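# Pack razor parts into their case and close the lid

## Task

Place the razor handle, the razor head and the blade packet each in its own seat inside the razor case, then push the lid down until it is completely closed and remains closed. At the end the case must lie flat on the table, and neither arm may be in contact with the case or any of the parts.

## Robot and tools

Robot: two arms, left_arm and right_arm, each with six joints and a two-finger gripper. Joint order, always: waist, shoulder, elbow, wrist pitch, wrist yaw, wrist roll. Nominal ranges in rad: waist -2.618 to 3.054, shoulder 0.000 to 3.142, elbow 0.000 to 3.142, wrist pitch -1.571 to 1.571, wrist yaw -1.571 to 1.571, wrist roll -2.094 to 2.094. The true end of each joint may sit up to 0.059 rad either side of these values.

Frame: one scene frame in metres. The origin is at table-top height, halfway between the two nominal arm bases. +x runs out over the table, +z is up, and left_arm sits on the +y side. Arm names do not match the left or right side of an image. A BASES line, if present, gives calibrated base positions. Reported hand positions can be off, more so at long reach. The fingers point along the gripper's +z axis and close along its y axis. end_effector_position is the spot between the finger pads, roughly 1 cm short of the tips.

The row: every motion command uses rows of 14 numbers, each in [-1, 1], covering both arms even if one stays still: left_arm's six joints then its opening, then right_arm's six joints then its opening. The joint numbers are offsets, not poses. They are measured from the arm's Joint targets as they stand when the action or move begins, not from the previous row, so sending the same offset twice moves the joint twice. Scale: 1.0 equals 1.202 rad (waist), 1.258 (shoulder), 1.238 (elbow), 2.073 (wrist pitch), 2.022 (wrist yaw and wrist roll). Zero on all six joints re-sends the current targets. The opening number is absolute: +1 fully open, -1 closed. A 0 there is a real half-way command, so to leave a gripper alone send its current command again (see Tool commands).

execute_actions(actions, cameras): actions is a list of actions; each action is a list of up to 15 rows, one row per 1/30 s step. If fewer than 15 rows are given, the last row is held to fill the 15 steps (0.5 s). An action is rejected for both arms if it would push any joint more than 0.059 rad past its range; if the first action is malformed or fails that check, the whole call is rejected. A joint sent beyond its real end stops there, and the result may then say "joint sent to its limit"; absence of that line does not prove there is room left. An empty actions list just reports state and images. cameras: list of camera names; omitted, null or ["all"] gives all, [] gives none, an unknown name voids the call.

move(target, speed, blend, opening_speed, blocking, cameras): drives the joints along smooth paths. target is one 14-number row or a list of up to 15 rows differing only in joint offsets, every one counted from the same current Joint targets. speed is the top speed in rad/s of whichever joint travels farthest, 0.01 to 2, default 0.5; one value or one per target. blend (rad) rounds corners between listed targets; 0 stops at each. opening_speed (per second on the -1 to +1 scale, at least 0.2) ramps the fingers; without it they are commanded at once. Paths take at least 0.5 s and are cut short past 10 s. Moves do not avoid obstacles or the other arm, grippers swing on curves, and far-out points move fastest. blocking=false returns after about 0.5 s while the move continues; then call wait or stop before any other motion. The "move:" line reports done, off_target (resting with a joint over 0.035 rad from target), moving, held or fault, plus limits=held if steps were withheld, and each arm's worst-off joint and its error.

wait(seconds 0 to 10, cameras): lets time pass holding the last command; a running move keeps going. stop(): brakes a running move; fast moves need more room. zoom_image(camera, region): camera is cam_left_wrist or cam_right_wrist; region is [x0, y0, x1, y1] in pixels of that camera's latest image, origin top-left, at most 504 by 504. finished_scene(scene, check): scene is the current scene number; check describes, per goal condition, what images and readings show, what they cannot show and how it could still fail. The first call only records the check; a second call in a later reply ends the scene for good.

Results: end_effector_position and end_effector_quat_wxyz per gripper; Joint positions and Joint velocities per arm (six joints, then pad gap in m, 0.094 when open); Joint targets, the base for your next offsets; Tool commands; grip_measured (opening on the command scale, reads slightly wide when empty); grip_effort_nm (motor effort, negative closing, not a pad force, has offset); joint torques (positive toward larger angle, joints 1 to 3 wrap at ±28 N m, include arm weight). "joint command not followed" means the clearance check altered targets. MOTOR HOT appears at 75 °C; OVER-TEMPERATURE FAULT at 90 °C folds that arm out of use.

Motion limits: each control step keeps targets within a lead of measured angles (0.202 waist, 0.258 shoulder, 0.238 elbow, 0.573 wrist pitch, 0.522 yaw and roll) and scales back if the gripper would jump over 100 mm, so large offsets need several actions. Very small turns may not start. If an arm is blocked or dragged, command its targets back past its measured positions.

Gripping: fingers go to where grip_measured matches the number sent; about 0.11 below the first-touch reading the gripper squeezes at full force (roughly 50 to 62 N per pad). To release, send an opening well above grip_measured. Parts may be tugged or nudged unexpectedly.

Cameras: cam_left_wrist and cam_right_wrist, both 896x504, mounted on the wrists; intrinsics and world-to-camera poses are given and may be slightly off, and images can lag a moving arm.

Avoid: dropping parts, releasing moving parts, fast impacts, heavy pressing (especially on the lid), collisions between arms, straining toward unreachable poses or holding loads stretched out (heating), and anything leaving the table.

Each tool is called as a command line: name --argument value for each argument, lists and objects as JSON in quotes; but a table of rows of numbers goes row by row, as --pt "numbers of a row", without its own name.

## Session

Excellent. Scene 2.

execute_actions --actions '[]'

Scene clock: 0.00 s.
left_arm: end_effector_position=(+0.3707, +0.0618, +0.1803) grip_measured=+1.000 grip_effort_nm=n/a end_effector_quat_wxyz=(+0.174, +0.293, +0.865, -0.368) | right_arm: end_effector_position=(+0.3970, -0.2237, +0.2055) grip_measured=+1.000 grip_effort_nm=n/a end_effector_quat_wxyz=(-0.305, +0.668, -0.612, -0.293)
Joint names: [waist, shoulder, elbow, wrist pitch, wrist yaw, wrist roll]
Joint positions: left_arm=[-0.115 1.821 1.376 -0.893 0.812 0.452 0.094] | right_arm=[0.011 1.905 1.74 -1.399 -0.874 -1.626 0.094]
Joint velocities: left_arm=[-0.012 0.012 -0.002 -0.081 -0.022 0.007 0] | right_arm=[-0.002 -0.007 -0.002 0.11 -0.022 -0.066 0]
Joint torques (N m): no reading
Motor temperatures (°C): left_arm=[25 27 28 31 24 24 24] | right_arm=[24 30 29 27 23 24 26]
Heat: left arm: 31 °C; right arm: 30 °C.
Joint targets: left_arm=[-0.114 1.808 1.388 -0.891 0.831 0.462] | right_arm=[0.011 1.884 1.758 -1.396 -0.899 -1.632]
Tool commands: left_gripper/opening=+1.0 right_gripper/opening=+1.0
camera_calibration:
cam_left_wrist: T_world_to_cam=[[-0.661447, -0.529847, 0.530802, 0.183237], [-0.70064, 0.689036, -0.18529, 0.285358], [-0.267566, -0.49446, -0.826993, 0.370434], [0, 0, 0, 1]] pos_world=[0.42025, 0.0836303, 0.261958]
cam_right_wrist: T_world_to_cam=[[0.997103, 0.0666997, 0.0365522, -0.387277], [0.0759045, -0.903215, -0.422423, -0.105849], [0.00483906, 0.423973, -0.905662, 0.369996], [0, 0, 0, 1]] pos_world=[0.392399, -0.226642, 0.304534]

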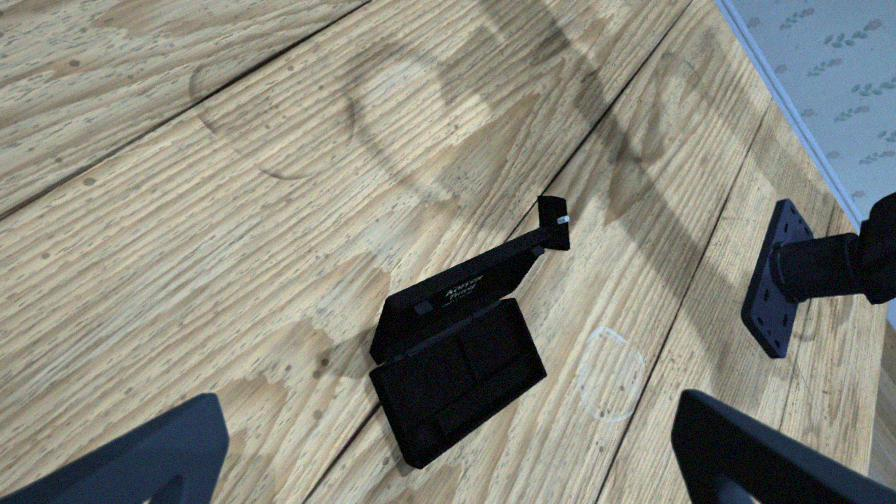

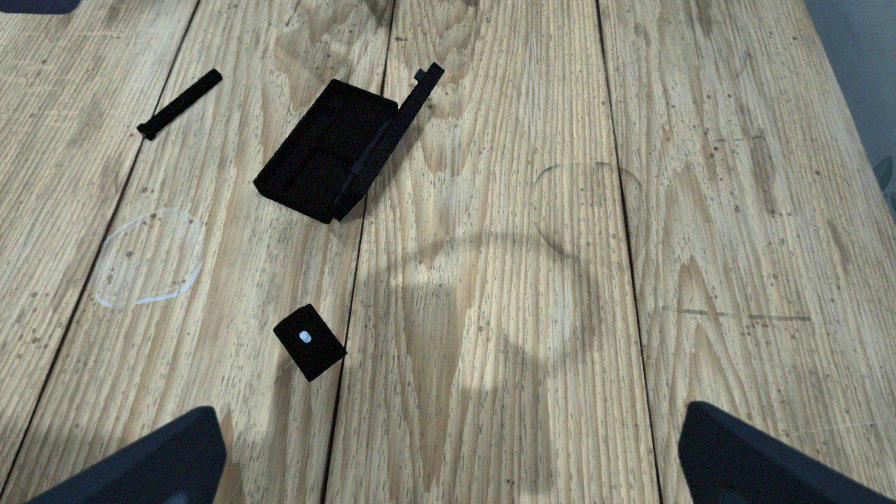

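move --target '[0.6,-0.15,0,0.05,-0.4,-0.2,1,-0.5,-0.2,0,0.2,0.44,0.8,1]' --speed 0.8

Scene clock: 30.23 s.
left_arm: end_effector_position=(+0.3365, +0.4624, +0.1945) grip_measured=+1.000 grip_effort_nm=-0.007 end_effector_quat_wxyz=(+0.218, -0.266, +0.936, +0.066) | right_arm: end_effector_position=(+0.3992, -0.6011, +0.2524) grip_measured=+1.000 grip_effort_nm=-0.012 end_effector_quat_wxyz=(+0.275, +0.256, +0.923, -0.080)
Joint names: [waist, shoulder, elbow, wrist pitch, wrist yaw, wrist roll]
Joint positions: left_arm=[0.617 1.652 1.375 -0.834 0.027 0.072 0.094] | right_arm=[-0.596 1.675 1.74 -1.055 -0.012 -0.033 0.094]
Joint velocities: left_arm=[-0.002 -0.037 0.002 0.022 0.022 -0.022 0] | right_arm=[-0.022 -0.002 -0.007 0.007 0.007 -0.007 0]
Joint torques (N m): left_arm=[-0.39 -11.25 7.99 1.77 -0.15 -0.06] | right_arm=[0.02 -10.22 6.9 2.12 0.07 0.11]
Motor temperatures (°C): left_arm=[25 31 29 31 24 24 24] | right_arm=[24 36 30 27 24 24 26]
Heat: left arm: 31 °C; right arm: 36 °C.
Joint targets: left_arm=[0.607 1.619 1.388 -0.787 0.022 0.058] | right_arm=[-0.590 1.632 1.758 -0.982 -0.009 -0.014]
move: off_target (left_arm, right_arm); left_arm: the wrist pitch is farthest, 0.046 rad from its target; right_arm: the wrist pitch is farthest, 0.074 rad from its target
camera_calibration:
cam_left_wrist: T_world_to_cam=[[0.493942, -0.869486, -0.0038781, 0.237611], [-0.86949, -0.49395, 0.00111857, 0.555553], [-0.00288817, 0.00281946, -0.999992, 0.285697], [0, 0, 0, 1]] pos_world=[0.366507, 0.480209, 0.285995]
cam_right_wrist: T_world_to_cam=[[-0.519552, -0.854424, -0.00504821, -0.303742], [-0.845196, 0.51479, -0.143649, 0.722646], [0.125336, -0.0703662, -0.989616, 0.248366], [0, 0, 0, 1]] pos_world=[0.421839, -0.614059, 0.348061]

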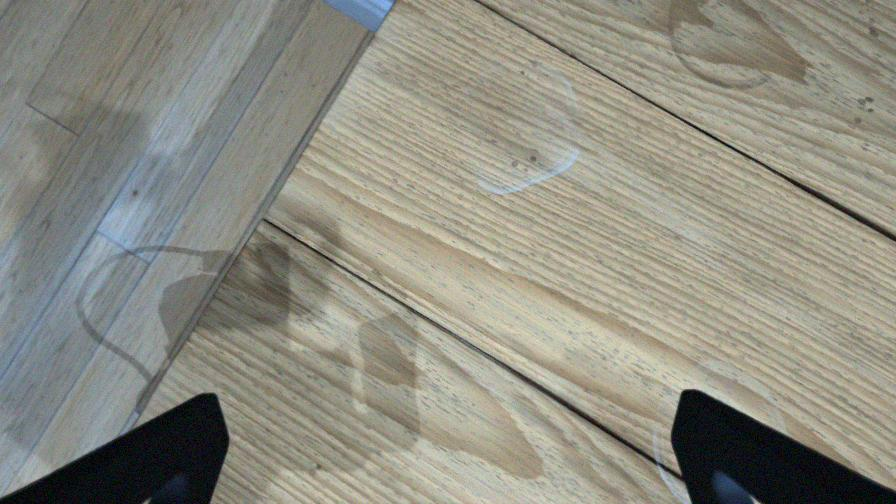

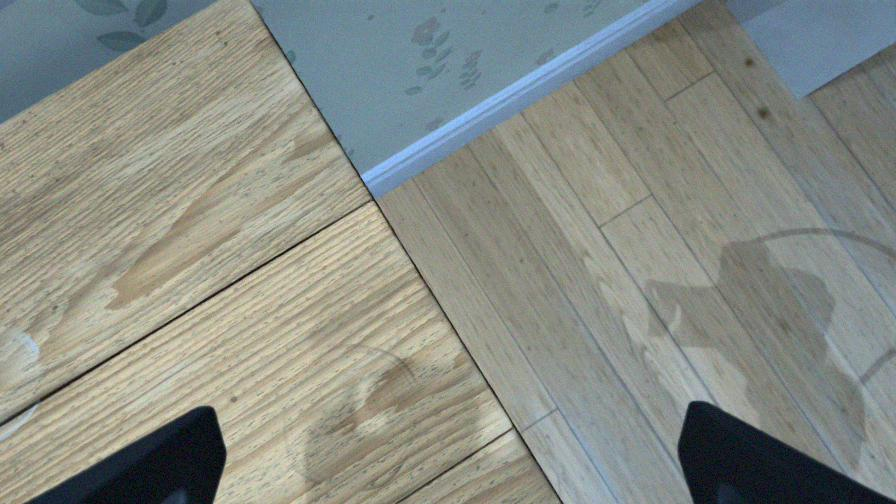

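move --target '[-0.34,-0.3,0.1,0,0,0,1, 0.25,-0.3,-0.1,0.1,0,0,1]'

Scene clock: 73.97 s.
left_arm: end_effector_position=(+0.3675, +0.2997, +0.3875) grip_measured=+1.000 grip_effort_nm=-0.017 end_effector_quat_wxyz=(+0.463, -0.056, +0.883, +0.054) | right_arm: end_effector_position=(+0.3965, -0.4672, +0.4037) grip_measured=+1.000 grip_effort_nm=-0.017 end_effector_quat_wxyz=(+0.511, +0.102, +0.850, -0.072)
Joint names: [waist, shoulder, elbow, wrist pitch, wrist yaw, wrist roll]
Joint positions: left_arm=[0.194 1.249 1.479 -0.832 0.024 0.07 0.094] | right_arm=[-0.288 1.269 1.645 -0.862 -0.009 -0.025 0.094]
Joint velocities: left_arm=[-0.002 -0.002 -0.017 -0.051 -0.037 0.007 0] | right_arm=[-0.012 0.017 0.002 -0.022 0.007 0.037 0]
Joint torques (N m): left_arm=[-0.14 -4.82 9.76 2.5 -0.09 -0.05] | right_arm=[0.32 -3.82 4.16 2.82 0.04 0.07]
Motor temperatures (°C): left_arm=[25 32 30 33 24 24 24] | right_arm=[24 35 30 33 24 24 26]
Heat: left arm: 33 °C; right arm: 35 °C.
Joint targets: left_arm=[0.198 1.242 1.512 -0.787 0.022 0.058] | right_arm=[-0.290 1.255 1.634 -0.774 -0.009 -0.014]
move: off_target (left_arm, right_arm); left_arm: the wrist pitch is farthest, 0.045 rad from its target; right_arm: the wrist pitch is farthest, 0.087 rad from its target
camera_calibration:
cam_left_wrist: T_world_to_cam=[[0.112658, -0.991811, -0.0601648, 0.280129], [-0.872709, -0.0698167, -0.483222, 0.563616], [0.475065, 0.106945, -0.873428, 0.223388], [0, 0, 0, 1]] pos_world=[0.354191, 0.293294, 0.484319]
cam_right_wrist: T_world_to_cam=[[-0.24326, -0.969947, 0.00525435, -0.357656], [-0.773731, 0.190777, -0.604106, 0.679336], [0.584949, -0.15102, -0.796886, 0.110167], [0, 0, 0, 1]] pos_world=[0.374178, -0.459872, 0.500061]

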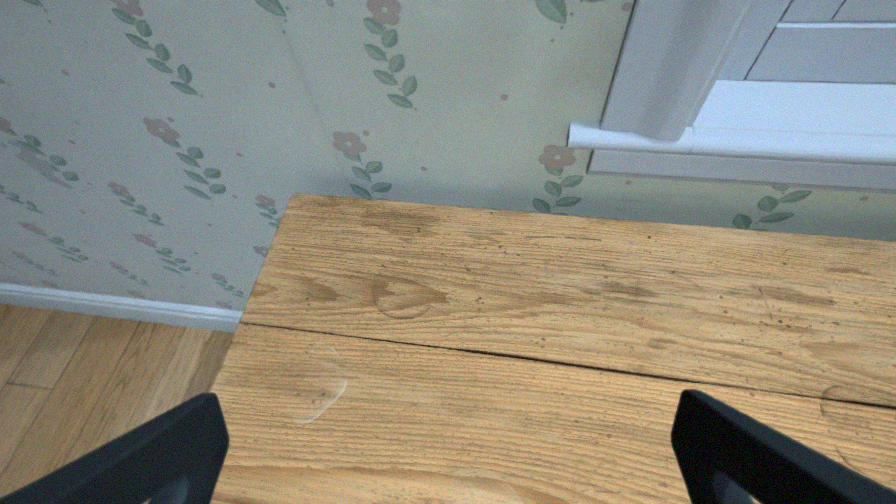

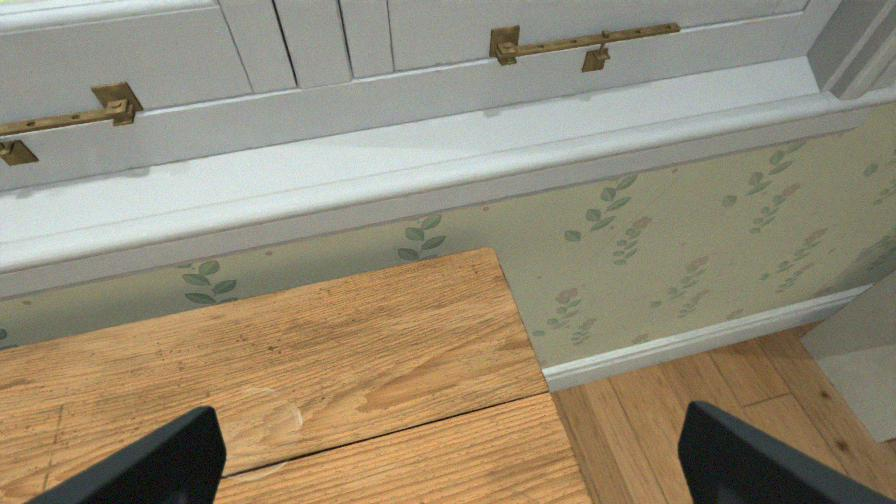

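move --target '[-0.25,-0.2,-0.1,-0.25,0,0,1, 0.6,-0.2,-0.1,-0.25,0,0,1]'

move --target '[0.15,0.3,0.2,-0.05,0,0,1, 0,0.3,0.1,-0.05,0,0,1]'

Scene clock: 82.07 s.
left_arm: end_effector_position=(+0.2518, +0.2038, +0.3495) grip_measured=+1.000 grip_effort_nm=-0.017 end_effector_quat_wxyz=(+0.350, +0.075, +0.934, -0.013) | right_arm: end_effector_position=(+0.2679, -0.2606, +0.3506) grip_measured=+1.000 grip_effort_nm=-0.027 end_effector_quat_wxyz=(+0.397, -0.218, +0.887, +0.088)
Joint names: [waist, shoulder, elbow, wrist pitch, wrist yaw, wrist roll]
Joint positions: left_arm=[-0.098 1.006 1.406 -1.254 0.022 0.07 0.094] | right_arm=[0.431 1.019 1.521 -1.236 -0.006 -0.029 0.094]
Joint velocities: left_arm=[0.007 0.007 0.002 -0.022 0.022 -0.037 0] | right_arm=[-0.002 0.002 0.002 -0.037 -0.022 0.007 0]
Joint torques (N m): left_arm=[-0.47 -2.37 4.63 1.16 -0.08 -0.02] | right_arm=[0.55 -1.22 3.52 1.17 0.01 0.06]
Motor temperatures (°C): left_arm=[25 31 30 33 24 24 24] | right_arm=[24 34 30 35 24 24 26]
Heat: left arm: 33 °C; right arm: 35 °C.
Joint targets: left_arm=[-0.102 0.990 1.388 -1.305 0.022 0.058] | right_arm=[0.431 1.003 1.511 -1.292 -0.009 -0.014]
move: off_target (left_arm, right_arm); left_arm: the wrist pitch is farthest, 0.051 rad from its target; right_arm: the wrist pitch is farthest, 0.056 rad from its target
camera_calibration:
cam_left_wrist: T_world_to_cam=[[-0.188076, -0.981514, -0.0354631, 0.260787], [-0.949161, 0.190919, -0.250287, 0.322334], [0.252431, -0.0134127, -0.967522, 0.368831], [0, 0, 0, 1]] pos_world=[0.26189, 0.199373, 0.446776]
cam_right_wrist: T_world_to_cam=[[0.45741, -0.889243, 0.0048203, -0.35481], [-0.818156, -0.422956, -0.389524, 0.285005], [0.34842, 0.174229, -0.921004, 0.365955], [0, 0, 0, 1]] pos_world=[0.267966, -0.258728, 0.449772]

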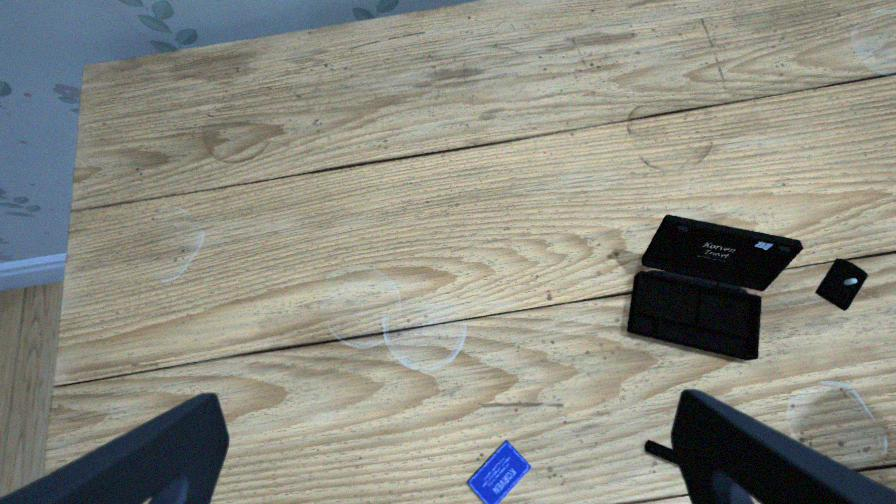

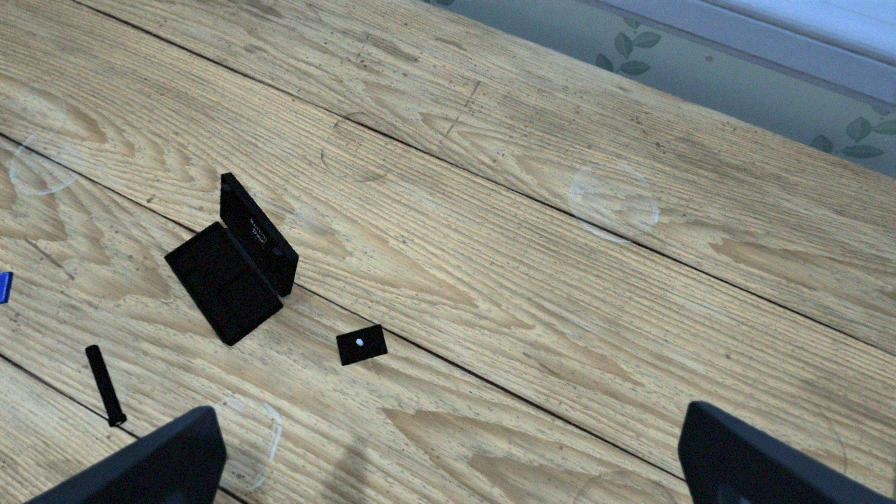

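Scene clock: 83.53 s.
left_arm: end_effector_position=(+0.3031, +0.2525, +0.3069) grip_measured=+1.000 grip_effort_nm=-0.012 end_effector_quat_wxyz=(+0.208, -0.011, +0.978, +0.006) | right_arm: end_effector_position=(+0.3120, -0.2393, +0.2612) grip_measured=+1.000 grip_effort_nm=-0.017 end_effector_quat_wxyz=(+0.201, -0.233, +0.950, +0.046)
Joint names: [waist, shoulder, elbow, wrist pitch, wrist yaw, wrist roll]
Joint positions: left_arm=[0.082 1.375 1.593 -1.37 0.022 0.07 0.094] | right_arm=[0.431 1.39 1.588 -1.354 -0.006 -0.029 0.094]
Joint velocities: left_arm=[0.017 -0.002 0.007 -0.022 -0.037 -0.051 0] | right_arm=[0.002 0.007 -0.012 0.037 0.007 0.051 0]
Joint torques (N m): left_arm=[0.21 -5.34 10 0.71 -0.11 -0.07] | right_arm=[0.54 -4.4 9.1 0.79 0.01 0.08]
Motor temperatures (°C): left_arm=[25 31 30 33 24 24 24] | right_arm=[24 34 30 34 24 24 26]
Heat: left arm: 33 °C; right arm: 34 °C.
Joint targets: left_arm=[0.078 1.367 1.636 -1.409 0.022 0.058] | right_arm=[0.431 1.380 1.634 -1.396 -0.009 -0.014]
move: off_target (left_arm, right_arm); left_arm: the elbow is farthest, 0.043 rad from its target; right_arm: the elbow is farthest, 0.046 rad from its target
camera_calibration:
cam_left_wrist: T_world_to_cam=[[-0.0155268, -0.999876, -0.00264668, 0.259042], [-0.99897, 0.0153998, 0.0426914, 0.320583], [-0.0426453, 0.00330682, -0.999085, 0.410243], [0, 0, 0, 1]] pos_world=[0.341769, 0.252716, 0.396867]
cam_right_wrist: T_world_to_cam=[[0.457235, -0.889327, -0.00572854, -0.352803], [-0.889078, -0.457246, 0.0215931, 0.201872], [-0.0218227, -0.00478001, -0.99975, 0.357769], [0, 0, 0, 1]] pos_world=[0.348601, -0.219742, 0.3513]

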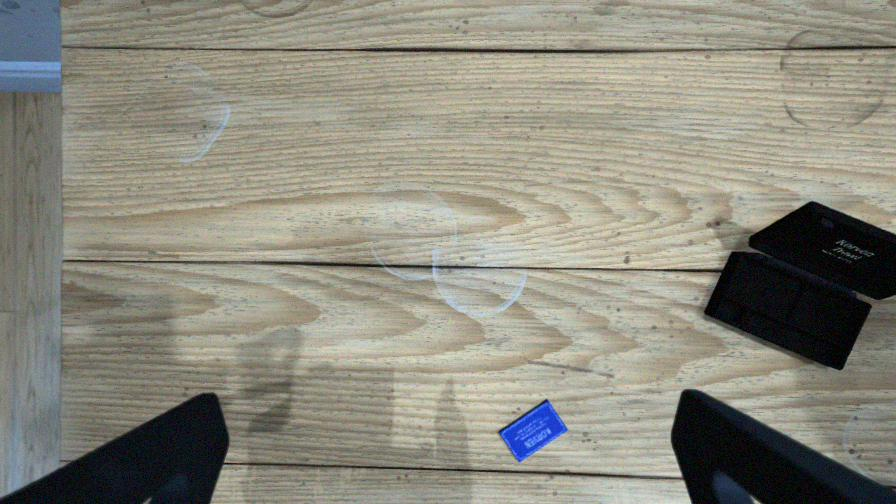

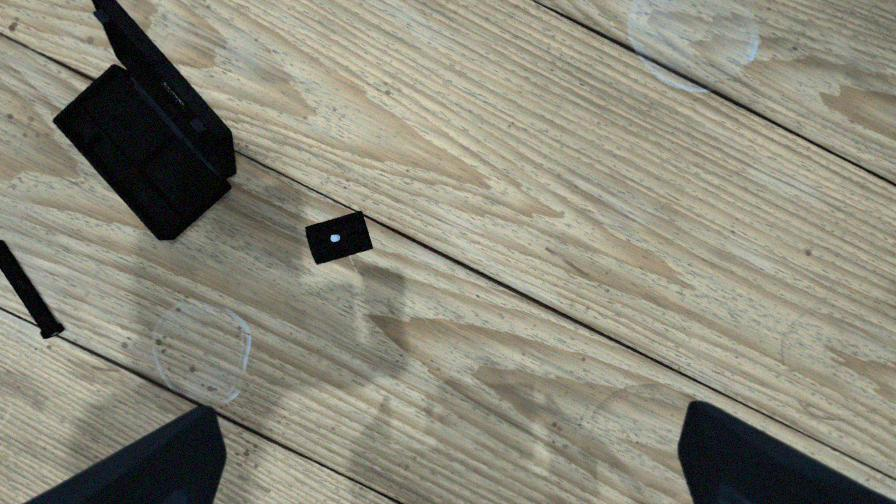

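zoom_image --camera "cam_left_wrist" --region '[690, 190, 896, 380]'

zoom_image --camera "cam_right_wrist" --region '[0, 50, 250, 340]'

Scaled by 2.447 from the camera's 896x504 image, which has a finer 1280x720 frame.

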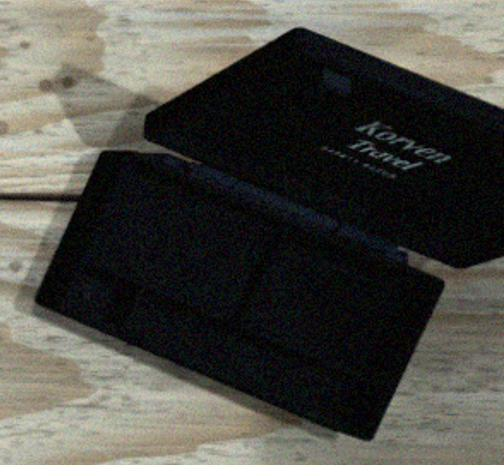

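Scaled by 1.738 from the camera's 896x504 image, which has a finer 1280x720 frame.

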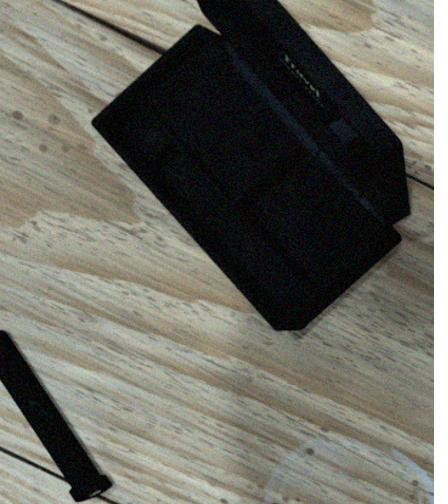

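move --target '[-0.75,0.008,-0.32,-0.012,0,0,1, -0.55,-0.3,0,0,0,0,1]' --cameras '["cam_left_wrist"]' --speed 0.7

zoom_image --camera "cam_left_wrist" --region '[250, 50, 750, 330]'

Scene clock: 123.93 s.
left_arm: end_effector_position=(+0.1631, +0.0598, +0.2038) grip_measured=+1.000 grip_effort_nm=-0.027 end_effector_quat_wxyz=(+0.011, +0.426, +0.905, -0.016) | right_arm: end_effector_position=(+0.2651, -0.4178, +0.3595) grip_measured=+1.000 grip_effort_nm=-0.027 end_effector_quat_wxyz=(+0.391, +0.087, +0.915, -0.042)
Joint names: [waist, shoulder, elbow, wrist pitch, wrist yaw, wrist roll]
Joint positions: left_arm=[-0.828 1.378 1.255 -1.416 0.021 0.067 0.094] | right_arm=[-0.23 1.005 1.598 -1.356 -0.006 -0.019 0.094]
Joint velocities: left_arm=[-0.017 -0.002 -0.012 -0.037 0.037 -0.022 0] | right_arm=[-0.012 0.007 -0.022 -0.022 -0.051 -0.037 0]
Joint torques (N m): left_arm=[0.02 -4.82 5.2 0.12 -0.07 -0.03] | right_arm=[-0.49 -0.43 7.42 1.31 0.06 0.07]
Motor temperatures (°C): left_arm=[25 28 31 31 24 24 24] | right_arm=[24 31 31 29 24 24 26]
Heat: left arm: 31 °C; right arm: 31 °C.
Joint targets: left_arm=[-0.823 1.377 1.240 -1.434 0.022 0.058] | right_arm=[-0.230 1.003 1.634 -1.396 -0.009 -0.014]
move: off_target (right_arm); right_arm: the wrist pitch is farthest, 0.040 rad from its target
camera_calibration:
cam_left_wrist: T_world_to_cam=[[-0.791857, -0.609493, 0.038472, 0.158786], [-0.542489, 0.73094, 0.414045, -0.00484773], [-0.280478, 0.306994, -0.909443, 0.304313], [0, 0, 0, 1]] pos_world=[0.208459, 0.00689987, 0.272654]
Images, in order (width x height): cam_left_wrist 896x504.

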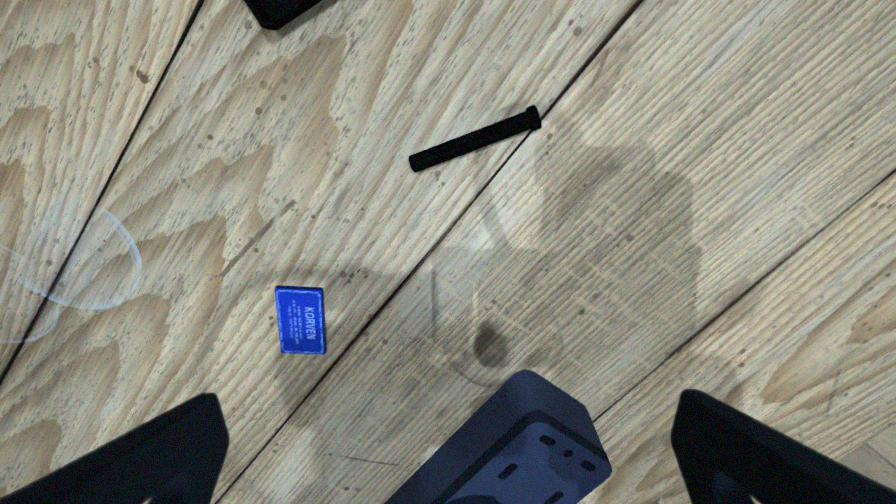

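Scaled by 1.008 from the camera's 896x504 image, which has a finer 1280x720 frame.

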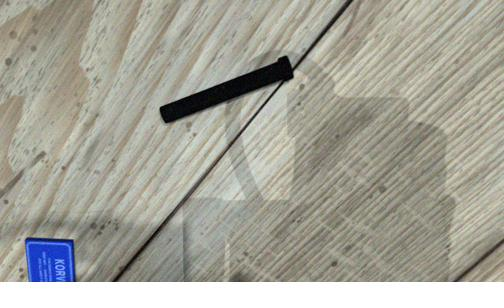

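move --target '[-0.094,0.145,-0.192,0.203,-0.011,-0.979,0.2, 0,0,0,0,0,0,1]' --cameras '["cam_left_wrist"]' --speed 0.9

Scene clock: 157.53 s.
left_arm: end_effector_position=(+0.1647, +0.0213, +0.1053) grip_measured=+0.201 grip_effort_nm=-0.076 end_effector_quat_wxyz=(-0.012, -0.480, +0.877, -0.004) | right_arm: end_effector_position=(+0.2679, -0.4184, +0.3569) grip_measured=+1.000 grip_effort_nm=-0.022 end_effector_quat_wxyz=(+0.385, +0.087, +0.918, -0.042)
Joint names: [waist, shoulder, elbow, wrist pitch, wrist yaw, wrist roll]
Joint positions: left_arm=[-0.923 1.556 1.019 -1.03 0.025 -1.909 0.056] | right_arm=[-0.23 1.017 1.598 -1.356 -0.006 -0.019 0.094]
Joint velocities: left_arm=[0.017 -0.002 0.012 0.007 -0.022 -0.051 0.001] | right_arm=[-0.002 -0.002 0.002 -0.007 -0.007 -0.007 0]
Joint torques (N m): left_arm=[-0.5 -6.06 4.77 0.45 -0.21 -0.03] | right_arm=[-0.46 -0.68 7.47 1.29 0.01 0.07]
Motor temperatures (°C): left_arm=[25 28 30 30 24 24 24] | right_arm=[24 30 32 30 24 24 26]
Heat: left arm: 30 °C; right arm: 32 °C.
Joint targets: left_arm=[-0.936 1.560 1.002 -1.013 0.000 -1.922] | right_arm=[-0.230 1.003 1.634 -1.396 -0.009 -0.014]
move: off_target (right_arm); right_arm: the wrist pitch is farthest, 0.040 rad from its target
camera_calibration:
cam_left_wrist: T_world_to_cam=[[0.823418, -0.567172, 0.017288, -0.12434], [-0.508077, -0.723373, 0.467536, 0.0846463], [-0.252668, -0.393762, -0.883805, 0.234621], [0, 0, 0, 1]] pos_world=[0.204672, 0.083093, 0.169933]
Images, in order (width x height): cam_left_wrist 896x504.

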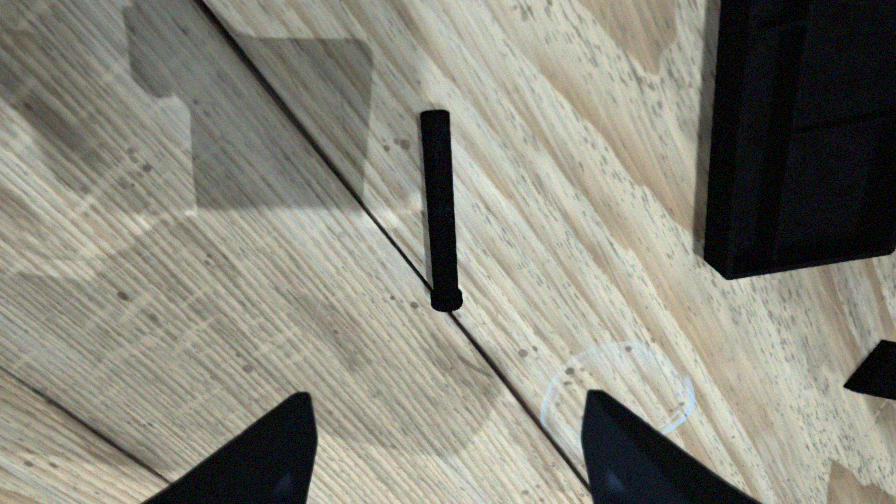

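move --pt "0.0366 0.04 -0.098 0.083 0 0 0.2 0 0 0 0 0 0 1" --pt "0.0366 0.127 -0.182 0.1775 0 0 0.2 0 0 0 0 0 0 1" --cameras '["cam_left_wrist"]' --speed 0.3

Scene clock: 180.90 s.
left_arm: end_effector_position=(+0.1635, +0.0320, +0.0169) grip_measured=+0.201 grip_effort_nm=-0.071 end_effector_quat_wxyz=(-0.013, -0.489, +0.872, +0.006) | right_arm: end_effector_position=(+0.2679, -0.4184, +0.3569) grip_measured=+1.000 grip_effort_nm=-0.022 end_effector_quat_wxyz=(+0.385, +0.087, +0.918, -0.042)
Joint names: [waist, shoulder, elbow, wrist pitch, wrist yaw, wrist roll]
Joint positions: left_arm=[-0.902 1.714 0.789 -0.662 0.024 -1.909 0.056] | right_arm=[-0.23 1.017 1.598 -1.356 -0.006 -0.019 0.094]
Joint velocities: left_arm=[-0.022 -0.012 0.007 -0.007 0.022 -0.007 0] | right_arm=[0.002 0.002 -0.007 0.007 -0.037 -0.037 0]
Joint torques (N m): left_arm=[0.4 -6.58 4.15 0.36 -0.23 -0.07] | right_arm=[-0.5 -0.65 7.47 1.3 0 0.06]
Motor temperatures (°C): left_arm=[25 28 29 29 24 24 24] | right_arm=[24 29 32 30 23 24 26]
Heat: left arm: 29 °C; right arm: 32 °C.
Joint targets: left_arm=[-0.892 1.720 0.777 -0.645 0.000 -1.922] | right_arm=[-0.230 1.003 1.634 -1.396 -0.009 -0.014]
move: off_target (right_arm); right_arm: the wrist pitch is farthest, 0.040 rad from its target
camera_calibration:
cam_left_wrist: T_world_to_cam=[[0.835494, -0.549498, -0.00127545, -0.117956], [-0.48713, -0.741735, 0.461014, 0.130386], [-0.254272, -0.384553, -0.887392, 0.160388], [0, 0, 0, 1]] pos_world=[0.202849, 0.0935731, 0.0820668]
Images, in order (width x height): cam_left_wrist 896x504.

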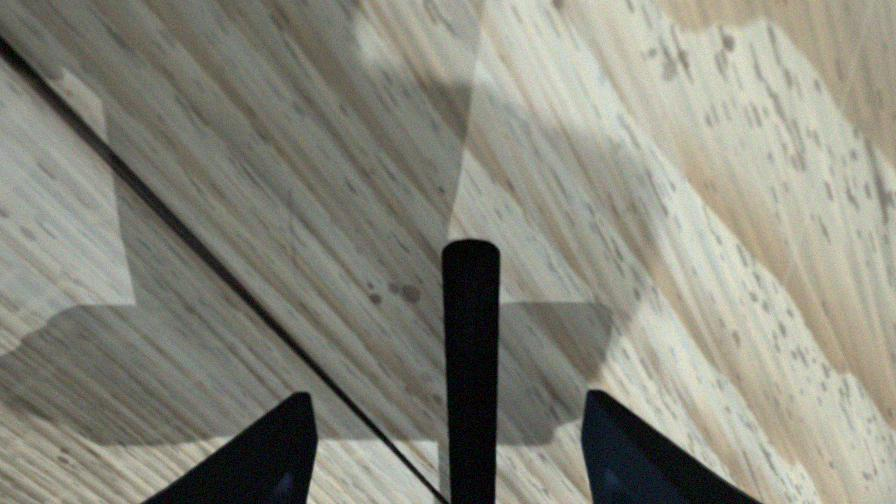

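move --target '[0,0.004,0.022,-0.01,0,0,0.2, 0,0,0,0,0,0,1]' --cameras '[]' --speed 0.1

move --target '[0,0,0,0,0,0,-0.92, 0,0,0,0,0,0,1]' --cameras '["cam_left_wrist"]' --opening_speed 0.5

Scene clock: 191.50 s.
left_arm: end_effector_position=(+0.1637, +0.0317, +0.0168) grip_measured=+0.201 grip_effort_nm=-0.081 end_effector_quat_wxyz=(-0.013, -0.489, +0.872, +0.005) | right_arm: end_effector_position=(+0.2679, -0.4184, +0.3569) grip_measured=+1.000 grip_effort_nm=-0.022 end_effector_quat_wxyz=(+0.385, +0.087, +0.918, -0.042)
Joint names: [waist, shoulder, elbow, wrist pitch, wrist yaw, wrist roll]
Joint positions: left_arm=[-0.902 1.714 0.789 -0.66 0.024 -1.909 0.056] | right_arm=[-0.23 1.017 1.598 -1.356 -0.006 -0.019 0.094]
Joint velocities: left_arm=[0.017 0.007 -0.007 -0.051 0.007 -0.095 0] | right_arm=[0.012 -0.022 0.007 -0.022 -0.037 -0.037 0]
Joint torques (N m): left_arm=[0.31 -6.2 6.3 0.16 -0.23 -0.05] | right_arm=[-0.46 -0.72 7.45 1.29 0 0.06]
Motor temperatures (°C): left_arm=[25 28 29 29 24 24 24] | right_arm=[24 29 32 30 23 24 25]
Heat: left arm: 29 °C; right arm: 32 °C.
Joint targets: left_arm=[-0.892 1.725 0.804 -0.666 0.000 -1.922] | right_arm=[-0.230 1.003 1.634 -1.396 -0.009 -0.014]
move: off_target (right_arm); right_arm: the wrist pitch is farthest, 0.040 rad from its target
No camera images: "cameras" was empty.

Scene clock: 194.00 s.
left_arm: end_effector_position=(+0.1637, +0.0317, +0.0168) grip_measured=-0.866 grip_effort_nm=-0.989 end_effector_quat_wxyz=(-0.013, -0.490, +0.872, +0.005) | right_arm: end_effector_position=(+0.2679, -0.4184, +0.3569) grip_measured=+1.000 grip_effort_nm=-0.027 end_effector_quat_wxyz=(+0.385, +0.087, +0.918, -0.042)
Joint names: [waist, shoulder, elbow, wrist pitch, wrist yaw, wrist roll]
Joint positions: left_arm=[-0.902 1.714 0.789 -0.66 0.024 -1.91 0.006] | right_arm=[-0.23 1.017 1.598 -1.356 -0.006 -0.019 0.094]
Joint velocities: left_arm=[0.017 0.012 -0.007 -0.125 -0.007 0.007 -0.001] | right_arm=[0.007 -0.022 -0.002 -0.022 0.037 0.022 0]
Joint torques (N m): left_arm=[0.34 -6.2 6.38 0.17 -0.2 -0.04] | right_arm=[-0.49 -0.68 7.5 1.3 0 0.08]
Motor temperatures (°C): left_arm=[25 28 29 29 24 24 24] | right_arm=[24 29 32 30 23 24 25]
Heat: left arm: 29 °C; right arm: 32 °C.
Joint targets: left_arm=[-0.892 1.725 0.804 -0.666 0.000 -1.922] | right_arm=[-0.230 1.003 1.634 -1.396 -0.009 -0.014]
move: off_target (right_arm); right_arm: the wrist pitch is farthest, 0.040 rad from its target
camera_calibration:
cam_left_wrist: T_world_to_cam=[[0.836336, -0.548217, 0.000159478, -0.118522], [-0.486437, -0.741953, 0.461394, 0.130174], [-0.252826, -0.385958, -0.887195, 0.160135], [0, 0, 0, 1]] pos_world=[0.202932, 0.0934127, 0.0820281]
Images, in order (width x height): cam_left_wrist 896x504.

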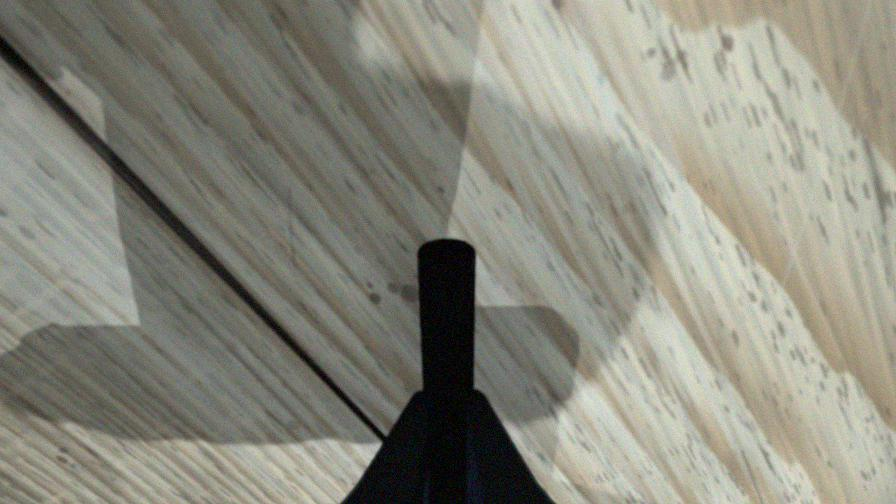

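move --pt "0 -0.142 0.149 -0.167 0 0 -0.96 0 0 0 0 0 0 1" --pt "0.122 0.151 0.661 -0.295 0 0.95 -0.96 0 0 0 0 0 0 1" --cameras '[]' --blend 0.05

move --target '[0,0,0,0,0,0.668,-0.96, 0,0,0,0,0,0,1]' --cameras '["cam_left_wrist"]'

zoom_image --camera "cam_left_wrist" --region '[200, 100, 704, 504]'

Scene clock: 236.17 s.
left_arm: end_effector_position=(+0.2690, -0.0118, +0.1436) grip_measured=-0.870 grip_effort_nm=-1.038 end_effector_quat_wxyz=(-0.008, +0.356, +0.934, +0.000) | right_arm: end_effector_position=(+0.2679, -0.4184, +0.3569) grip_measured=+1.000 grip_effort_nm=-0.027 end_effector_quat_wxyz=(+0.385, +0.087, +0.918, -0.042)
Joint names: [waist, shoulder, elbow, wrist pitch, wrist yaw, wrist roll]
Joint positions: left_arm=[-0.758 1.902 1.579 -1.263 0.006 -0.014 0.006] | right_arm=[-0.23 1.017 1.598 -1.356 -0.006 -0.019 0.094]
Joint velocities: left_arm=[-0.007 -0.002 -0.007 -0.007 -0.007 -0.007 0] | right_arm=[0.012 -0.007 -0.002 -0.022 0.007 -0.022 0]
Joint torques (N m): left_arm=[0.4 -9.22 9.88 0.02 -0.17 0.08] | right_arm=[-0.47 -0.69 7.45 1.3 0 0.06]
Motor temperatures (°C): left_arm=[25 28 30 28 24 24 25] | right_arm=[24 28 32 30 23 24 25]
Heat: left arm: 30 °C; right arm: 32 °C.
Joint targets: left_arm=[-0.746 1.915 1.622 -1.277 0.000 -0.001] | right_arm=[-0.230 1.003 1.634 -1.396 -0.009 -0.014]
move: off_target (left_arm, right_arm); left_arm: the elbow is farthest, 0.043 rad from its target; right_arm: the wrist pitch is farthest, 0.040 rad from its target
No camera images: "cameras" was empty.

Scene clock: 239.67 s.
left_arm: end_effector_position=(+0.2695, -0.0112, +0.1436) grip_measured=-0.870 grip_effort_nm=-1.033 end_effector_quat_wxyz=(-0.007, +0.862, +0.507, -0.003) | right_arm: end_effector_position=(+0.2679, -0.4184, +0.3569) grip_measured=+1.000 grip_effort_nm=-0.022 end_effector_quat_wxyz=(+0.385, +0.087, +0.918, -0.042)
Joint names: [waist, shoulder, elbow, wrist pitch, wrist yaw, wrist roll]
Joint positions: left_arm=[-0.758 1.902 1.579 -1.263 0.001 1.336 0.006] | right_arm=[-0.23 1.017 1.598 -1.356 -0.006 -0.019 0.094]
Joint velocities: left_arm=[0.007 -0.007 0.012 0.066 -0.022 -0.022 0] | right_arm=[0.007 -0.012 -0.017 -0.022 -0.037 0.051 0]
Joint torques (N m): left_arm=[0.36 -9.26 9.84 0.05 -0.12 0.08] | right_arm=[-0.46 -0.65 7.45 1.3 0 0.08]
Motor temperatures (°C): left_arm=[25 29 30 28 24 24 25] | right_arm=[24 28 32 30 23 24 25]
Heat: left arm: 30 °C; right arm: 32 °C.
Joint targets: left_arm=[-0.746 1.915 1.622 -1.277 0.000 1.350] | right_arm=[-0.230 1.003 1.634 -1.396 -0.009 -0.014]
move: off_target (left_arm, right_arm); left_arm: the elbow is farthest, 0.043 rad from its target; right_arm: the wrist pitch is farthest, 0.040 rad from its target
camera_calibration:
cam_left_wrist: T_world_to_cam=[[-0.856806, 0.514343, 0.0365356, 0.232438], [0.474443, 0.758621, 0.44654, -0.148768], [0.201958, 0.399932, -0.894018, 0.170002], [0, 0, 0, 1]] pos_world=[0.235403, -0.0746836, 0.209924]
Images, in order (width x height): cam_left_wrist 896x504.

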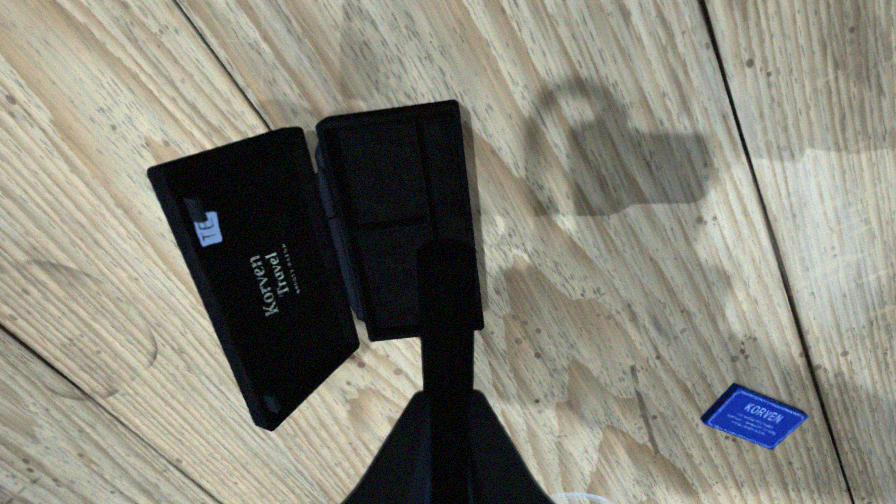

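Scaled by 1.000.

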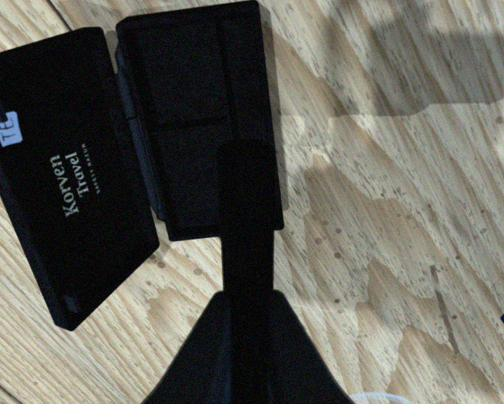

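move --target '[0.2,0,0,0,0,0.1,-0.96, 0,0,0,0,0,0,1]' --cameras '["cam_left_wrist"]'

zoom_image --camera "cam_left_wrist" --region '[320, 0, 520, 200]'

Scene clock: 262.77 s.
left_arm: end_effector_position=(+0.3230, +0.0658, +0.1436) grip_measured=-0.870 grip_effort_nm=-1.043 end_effector_quat_wxyz=(-0.008, +0.846, +0.533, -0.002) | right_arm: end_effector_position=(+0.2679, -0.4184, +0.3569) grip_measured=+1.000 grip_effort_nm=-0.027 end_effector_quat_wxyz=(+0.385, +0.087, +0.918, -0.042)
Joint names: [waist, shoulder, elbow, wrist pitch, wrist yaw, wrist roll]
Joint positions: left_arm=[-0.494 1.902 1.579 -1.263 -0.004 1.538 0.006] | right_arm=[-0.23 1.017 1.598 -1.356 -0.006 -0.019 0.094]
Joint velocities: left_arm=[0.017 -0.002 0.007 0.007 0.081 -0.051 0] | right_arm=[0.007 0.012 0.002 -0.095 0.022 -0.022 0]
Joint torques (N m): left_arm=[-0.59 -9.24 9.84 0.03 -0.06 0.07] | right_arm=[-0.44 -0.7 7.46 1.3 0.01 0.08]
Motor temperatures (°C): left_arm=[25 29 31 28 24 24 25] | right_arm=[24 28 32 30 23 24 25]
Heat: left arm: 31 °C; right arm: 32 °C.
Joint targets: left_arm=[-0.505 1.915 1.622 -1.277 0.000 1.552] | right_arm=[-0.230 1.003 1.634 -1.396 -0.009 -0.014]
move: off_target (left_arm, right_arm); left_arm: the elbow is farthest, 0.043 rad from its target; right_arm: the wrist pitch is farthest, 0.040 rad from its target
camera_calibration:
cam_left_wrist: T_world_to_cam=[[-0.886731, 0.460828, 0.0366688, 0.251785], [0.426829, 0.785678, 0.447803, -0.219123], [0.17755, 0.412732, -0.89338, 0.135364], [0, 0, 0, 1]] pos_world=[0.292759, 0.000261453, 0.209822]
Images, in order (width x height): cam_left_wrist 896x504.

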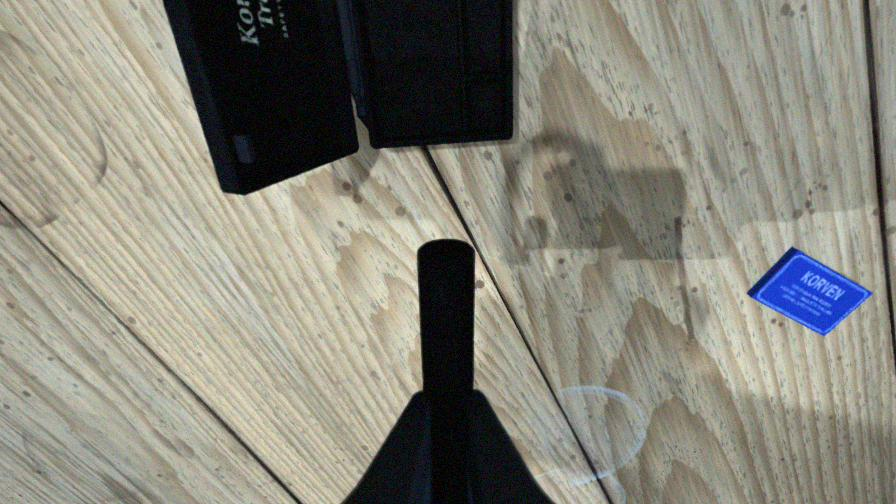

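Scaled by 2.520 from the camera's 896x504 image, which has a finer 1280x720 frame.

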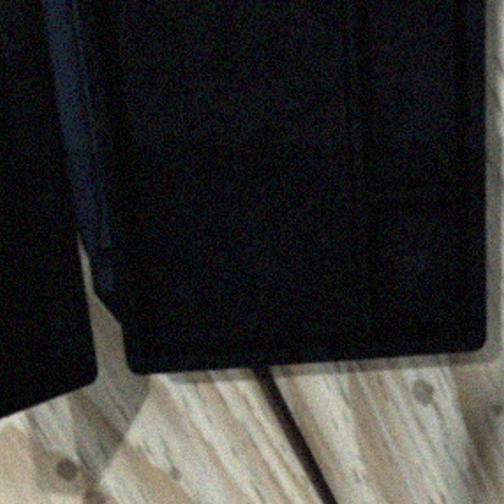

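move --target '[-0.2,0,0,0,0,-0.1,-0.96, 0,0,0,0,0,0,1]' --cameras '["cam_left_wrist"]'

zoom_image --camera "cam_left_wrist" --region '[300, 90, 500, 250]'

Scene clock: 271.33 s.
left_arm: end_effector_position=(+0.2708, -0.0098, +0.1436) grip_measured=-0.870 grip_effort_nm=-1.033 end_effector_quat_wxyz=(-0.009, +0.868, +0.496, +0.001) | right_arm: end_effector_position=(+0.2679, -0.4184, +0.3569) grip_measured=+1.000 grip_effort_nm=-0.027 end_effector_quat_wxyz=(+0.385, +0.087, +0.918, -0.042)
Joint names: [waist, shoulder, elbow, wrist pitch, wrist yaw, wrist roll]
Joint positions: left_arm=[-0.756 1.902 1.579 -1.263 -0.007 1.363 0.006] | right_arm=[-0.23 1.017 1.598 -1.356 -0.006 -0.019 0.094]
Joint velocities: left_arm=[-0.007 -0.007 -0.007 -0.007 -0.007 -0.066 0] | right_arm=[0.012 -0.007 -0.007 0.037 -0.066 -0.007 0]
Joint torques (N m): left_arm=[0.42 -9.26 9.92 0.04 -0.05 -0.06] | right_arm=[-0.47 -0.73 7.45 1.3 0 0.06]
Motor temperatures (°C): left_arm=[25 29 31 28 24 24 25] | right_arm=[24 28 32 30 23 24 25]
Heat: left arm: 31 °C; right arm: 32 °C.
Joint targets: left_arm=[-0.746 1.915 1.622 -1.277 0.000 1.350] | right_arm=[-0.230 1.003 1.634 -1.396 -0.009 -0.014]
move: off_target (left_arm, right_arm); left_arm: the elbow is farthest, 0.043 rad from its target; right_arm: the wrist pitch is farthest, 0.040 rad from its target
camera_calibration:
cam_left_wrist: T_world_to_cam=[[-0.843216, 0.536416, 0.0352652, 0.229533], [0.491949, 0.743539, 0.45292, -0.156254], [0.216732, 0.399258, -0.890854, 0.16472], [0, 0, 0, 1]] pos_world=[0.234715, -0.0727103, 0.209417]
Images, in order (width x height): cam_left_wrist 896x504.

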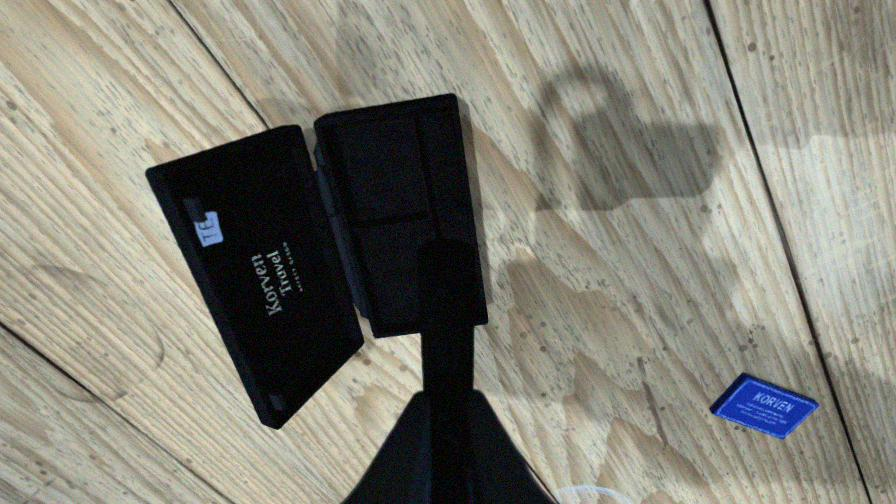

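Scaled by 2.520 from the camera's 896x504 image, which has a finer 1280x720 frame.

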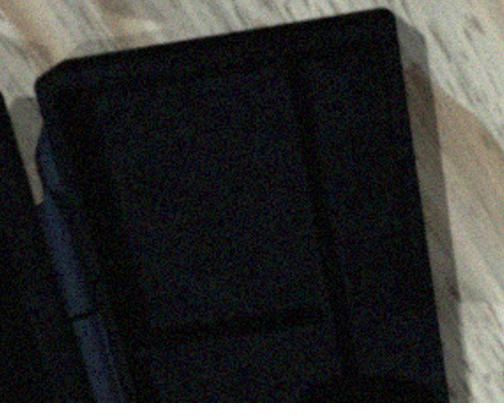

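move --pt "0.246 0 0 0 0 0.1 -0.96 0 0 0 0 0 0 1" --pt "0.246 -0.091 -0.385 0.175 0 0.1 -0.96 0 0 0 0 0 0 1" --cameras '["cam_left_wrist"]'

zoom_image --camera "cam_left_wrist" --region '[300, 0, 550, 200]'

Scene clock: 286.20 s.
left_arm: end_effector_position=(+0.2904, +0.1019, +0.0639) grip_measured=-0.870 grip_effort_nm=-1.033 end_effector_quat_wxyz=(-0.017, +0.831, +0.556, -0.007) | right_arm: end_effector_position=(+0.2679, -0.4184, +0.3569) grip_measured=+1.000 grip_effort_nm=-0.022 end_effector_quat_wxyz=(+0.385, +0.087, +0.918, -0.042)
Joint names: [waist, shoulder, elbow, wrist pitch, wrist yaw, wrist roll]
Joint positions: left_arm=[-0.44 1.833 1.159 -0.932 -0.007 1.538 0.006] | right_arm=[-0.23 1.017 1.598 -1.356 -0.006 -0.019 0.094]
Joint velocities: left_arm=[-0.017 0.027 0.007 -0.007 0.037 -0.007 -0.001] | right_arm=[-0.022 0.012 0.007 -0.007 0.007 0.007 0]
Joint torques (N m): left_arm=[-0.53 -11.78 4.74 0.34 -0.03 0.11] | right_arm=[-0.49 -0.65 7.43 1.3 0 0.06]
Motor temperatures (°C): left_arm=[25 29 31 28 24 24 26] | right_arm=[24 28 32 30 23 24 25]
Heat: left arm: 31 °C; right arm: 32 °C.
Joint targets: left_arm=[-0.450 1.800 1.145 -0.914 0.000 1.552] | right_arm=[-0.230 1.003 1.634 -1.396 -0.009 -0.014]
move: off_target (right_arm); right_arm: the wrist pitch is farthest, 0.040 rad from its target
camera_calibration:
cam_left_wrist: T_world_to_cam=[[-0.909362, 0.412138, 0.0565917, 0.219472], [0.391707, 0.802478, 0.450106, -0.189554], [0.140092, 0.431477, -0.89118, 0.0638204], [0, 0, 0, 1]] pos_world=[0.264888, 0.0341228, 0.129774]
Images, in order (width x height): cam_left_wrist 896x504.

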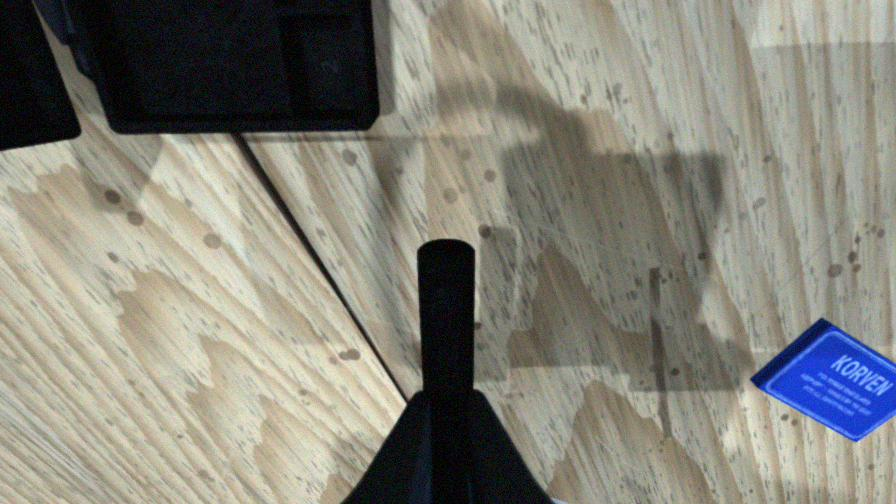

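Scaled by 2.016 from the camera's 896x504 image, which has a finer 1280x720 frame.

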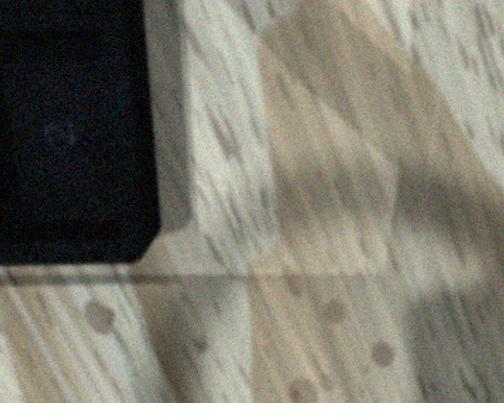

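zoom_image --camera "cam_left_wrist" --region '[250, 0, 390, 140]'

Scaled by 3.600 from the camera's 896x504 image, which has a finer 1280x720 frame.

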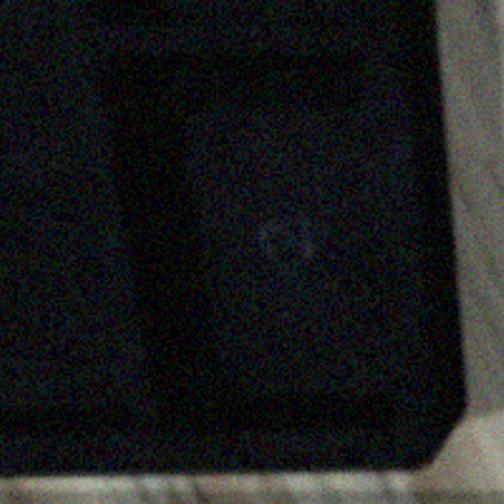

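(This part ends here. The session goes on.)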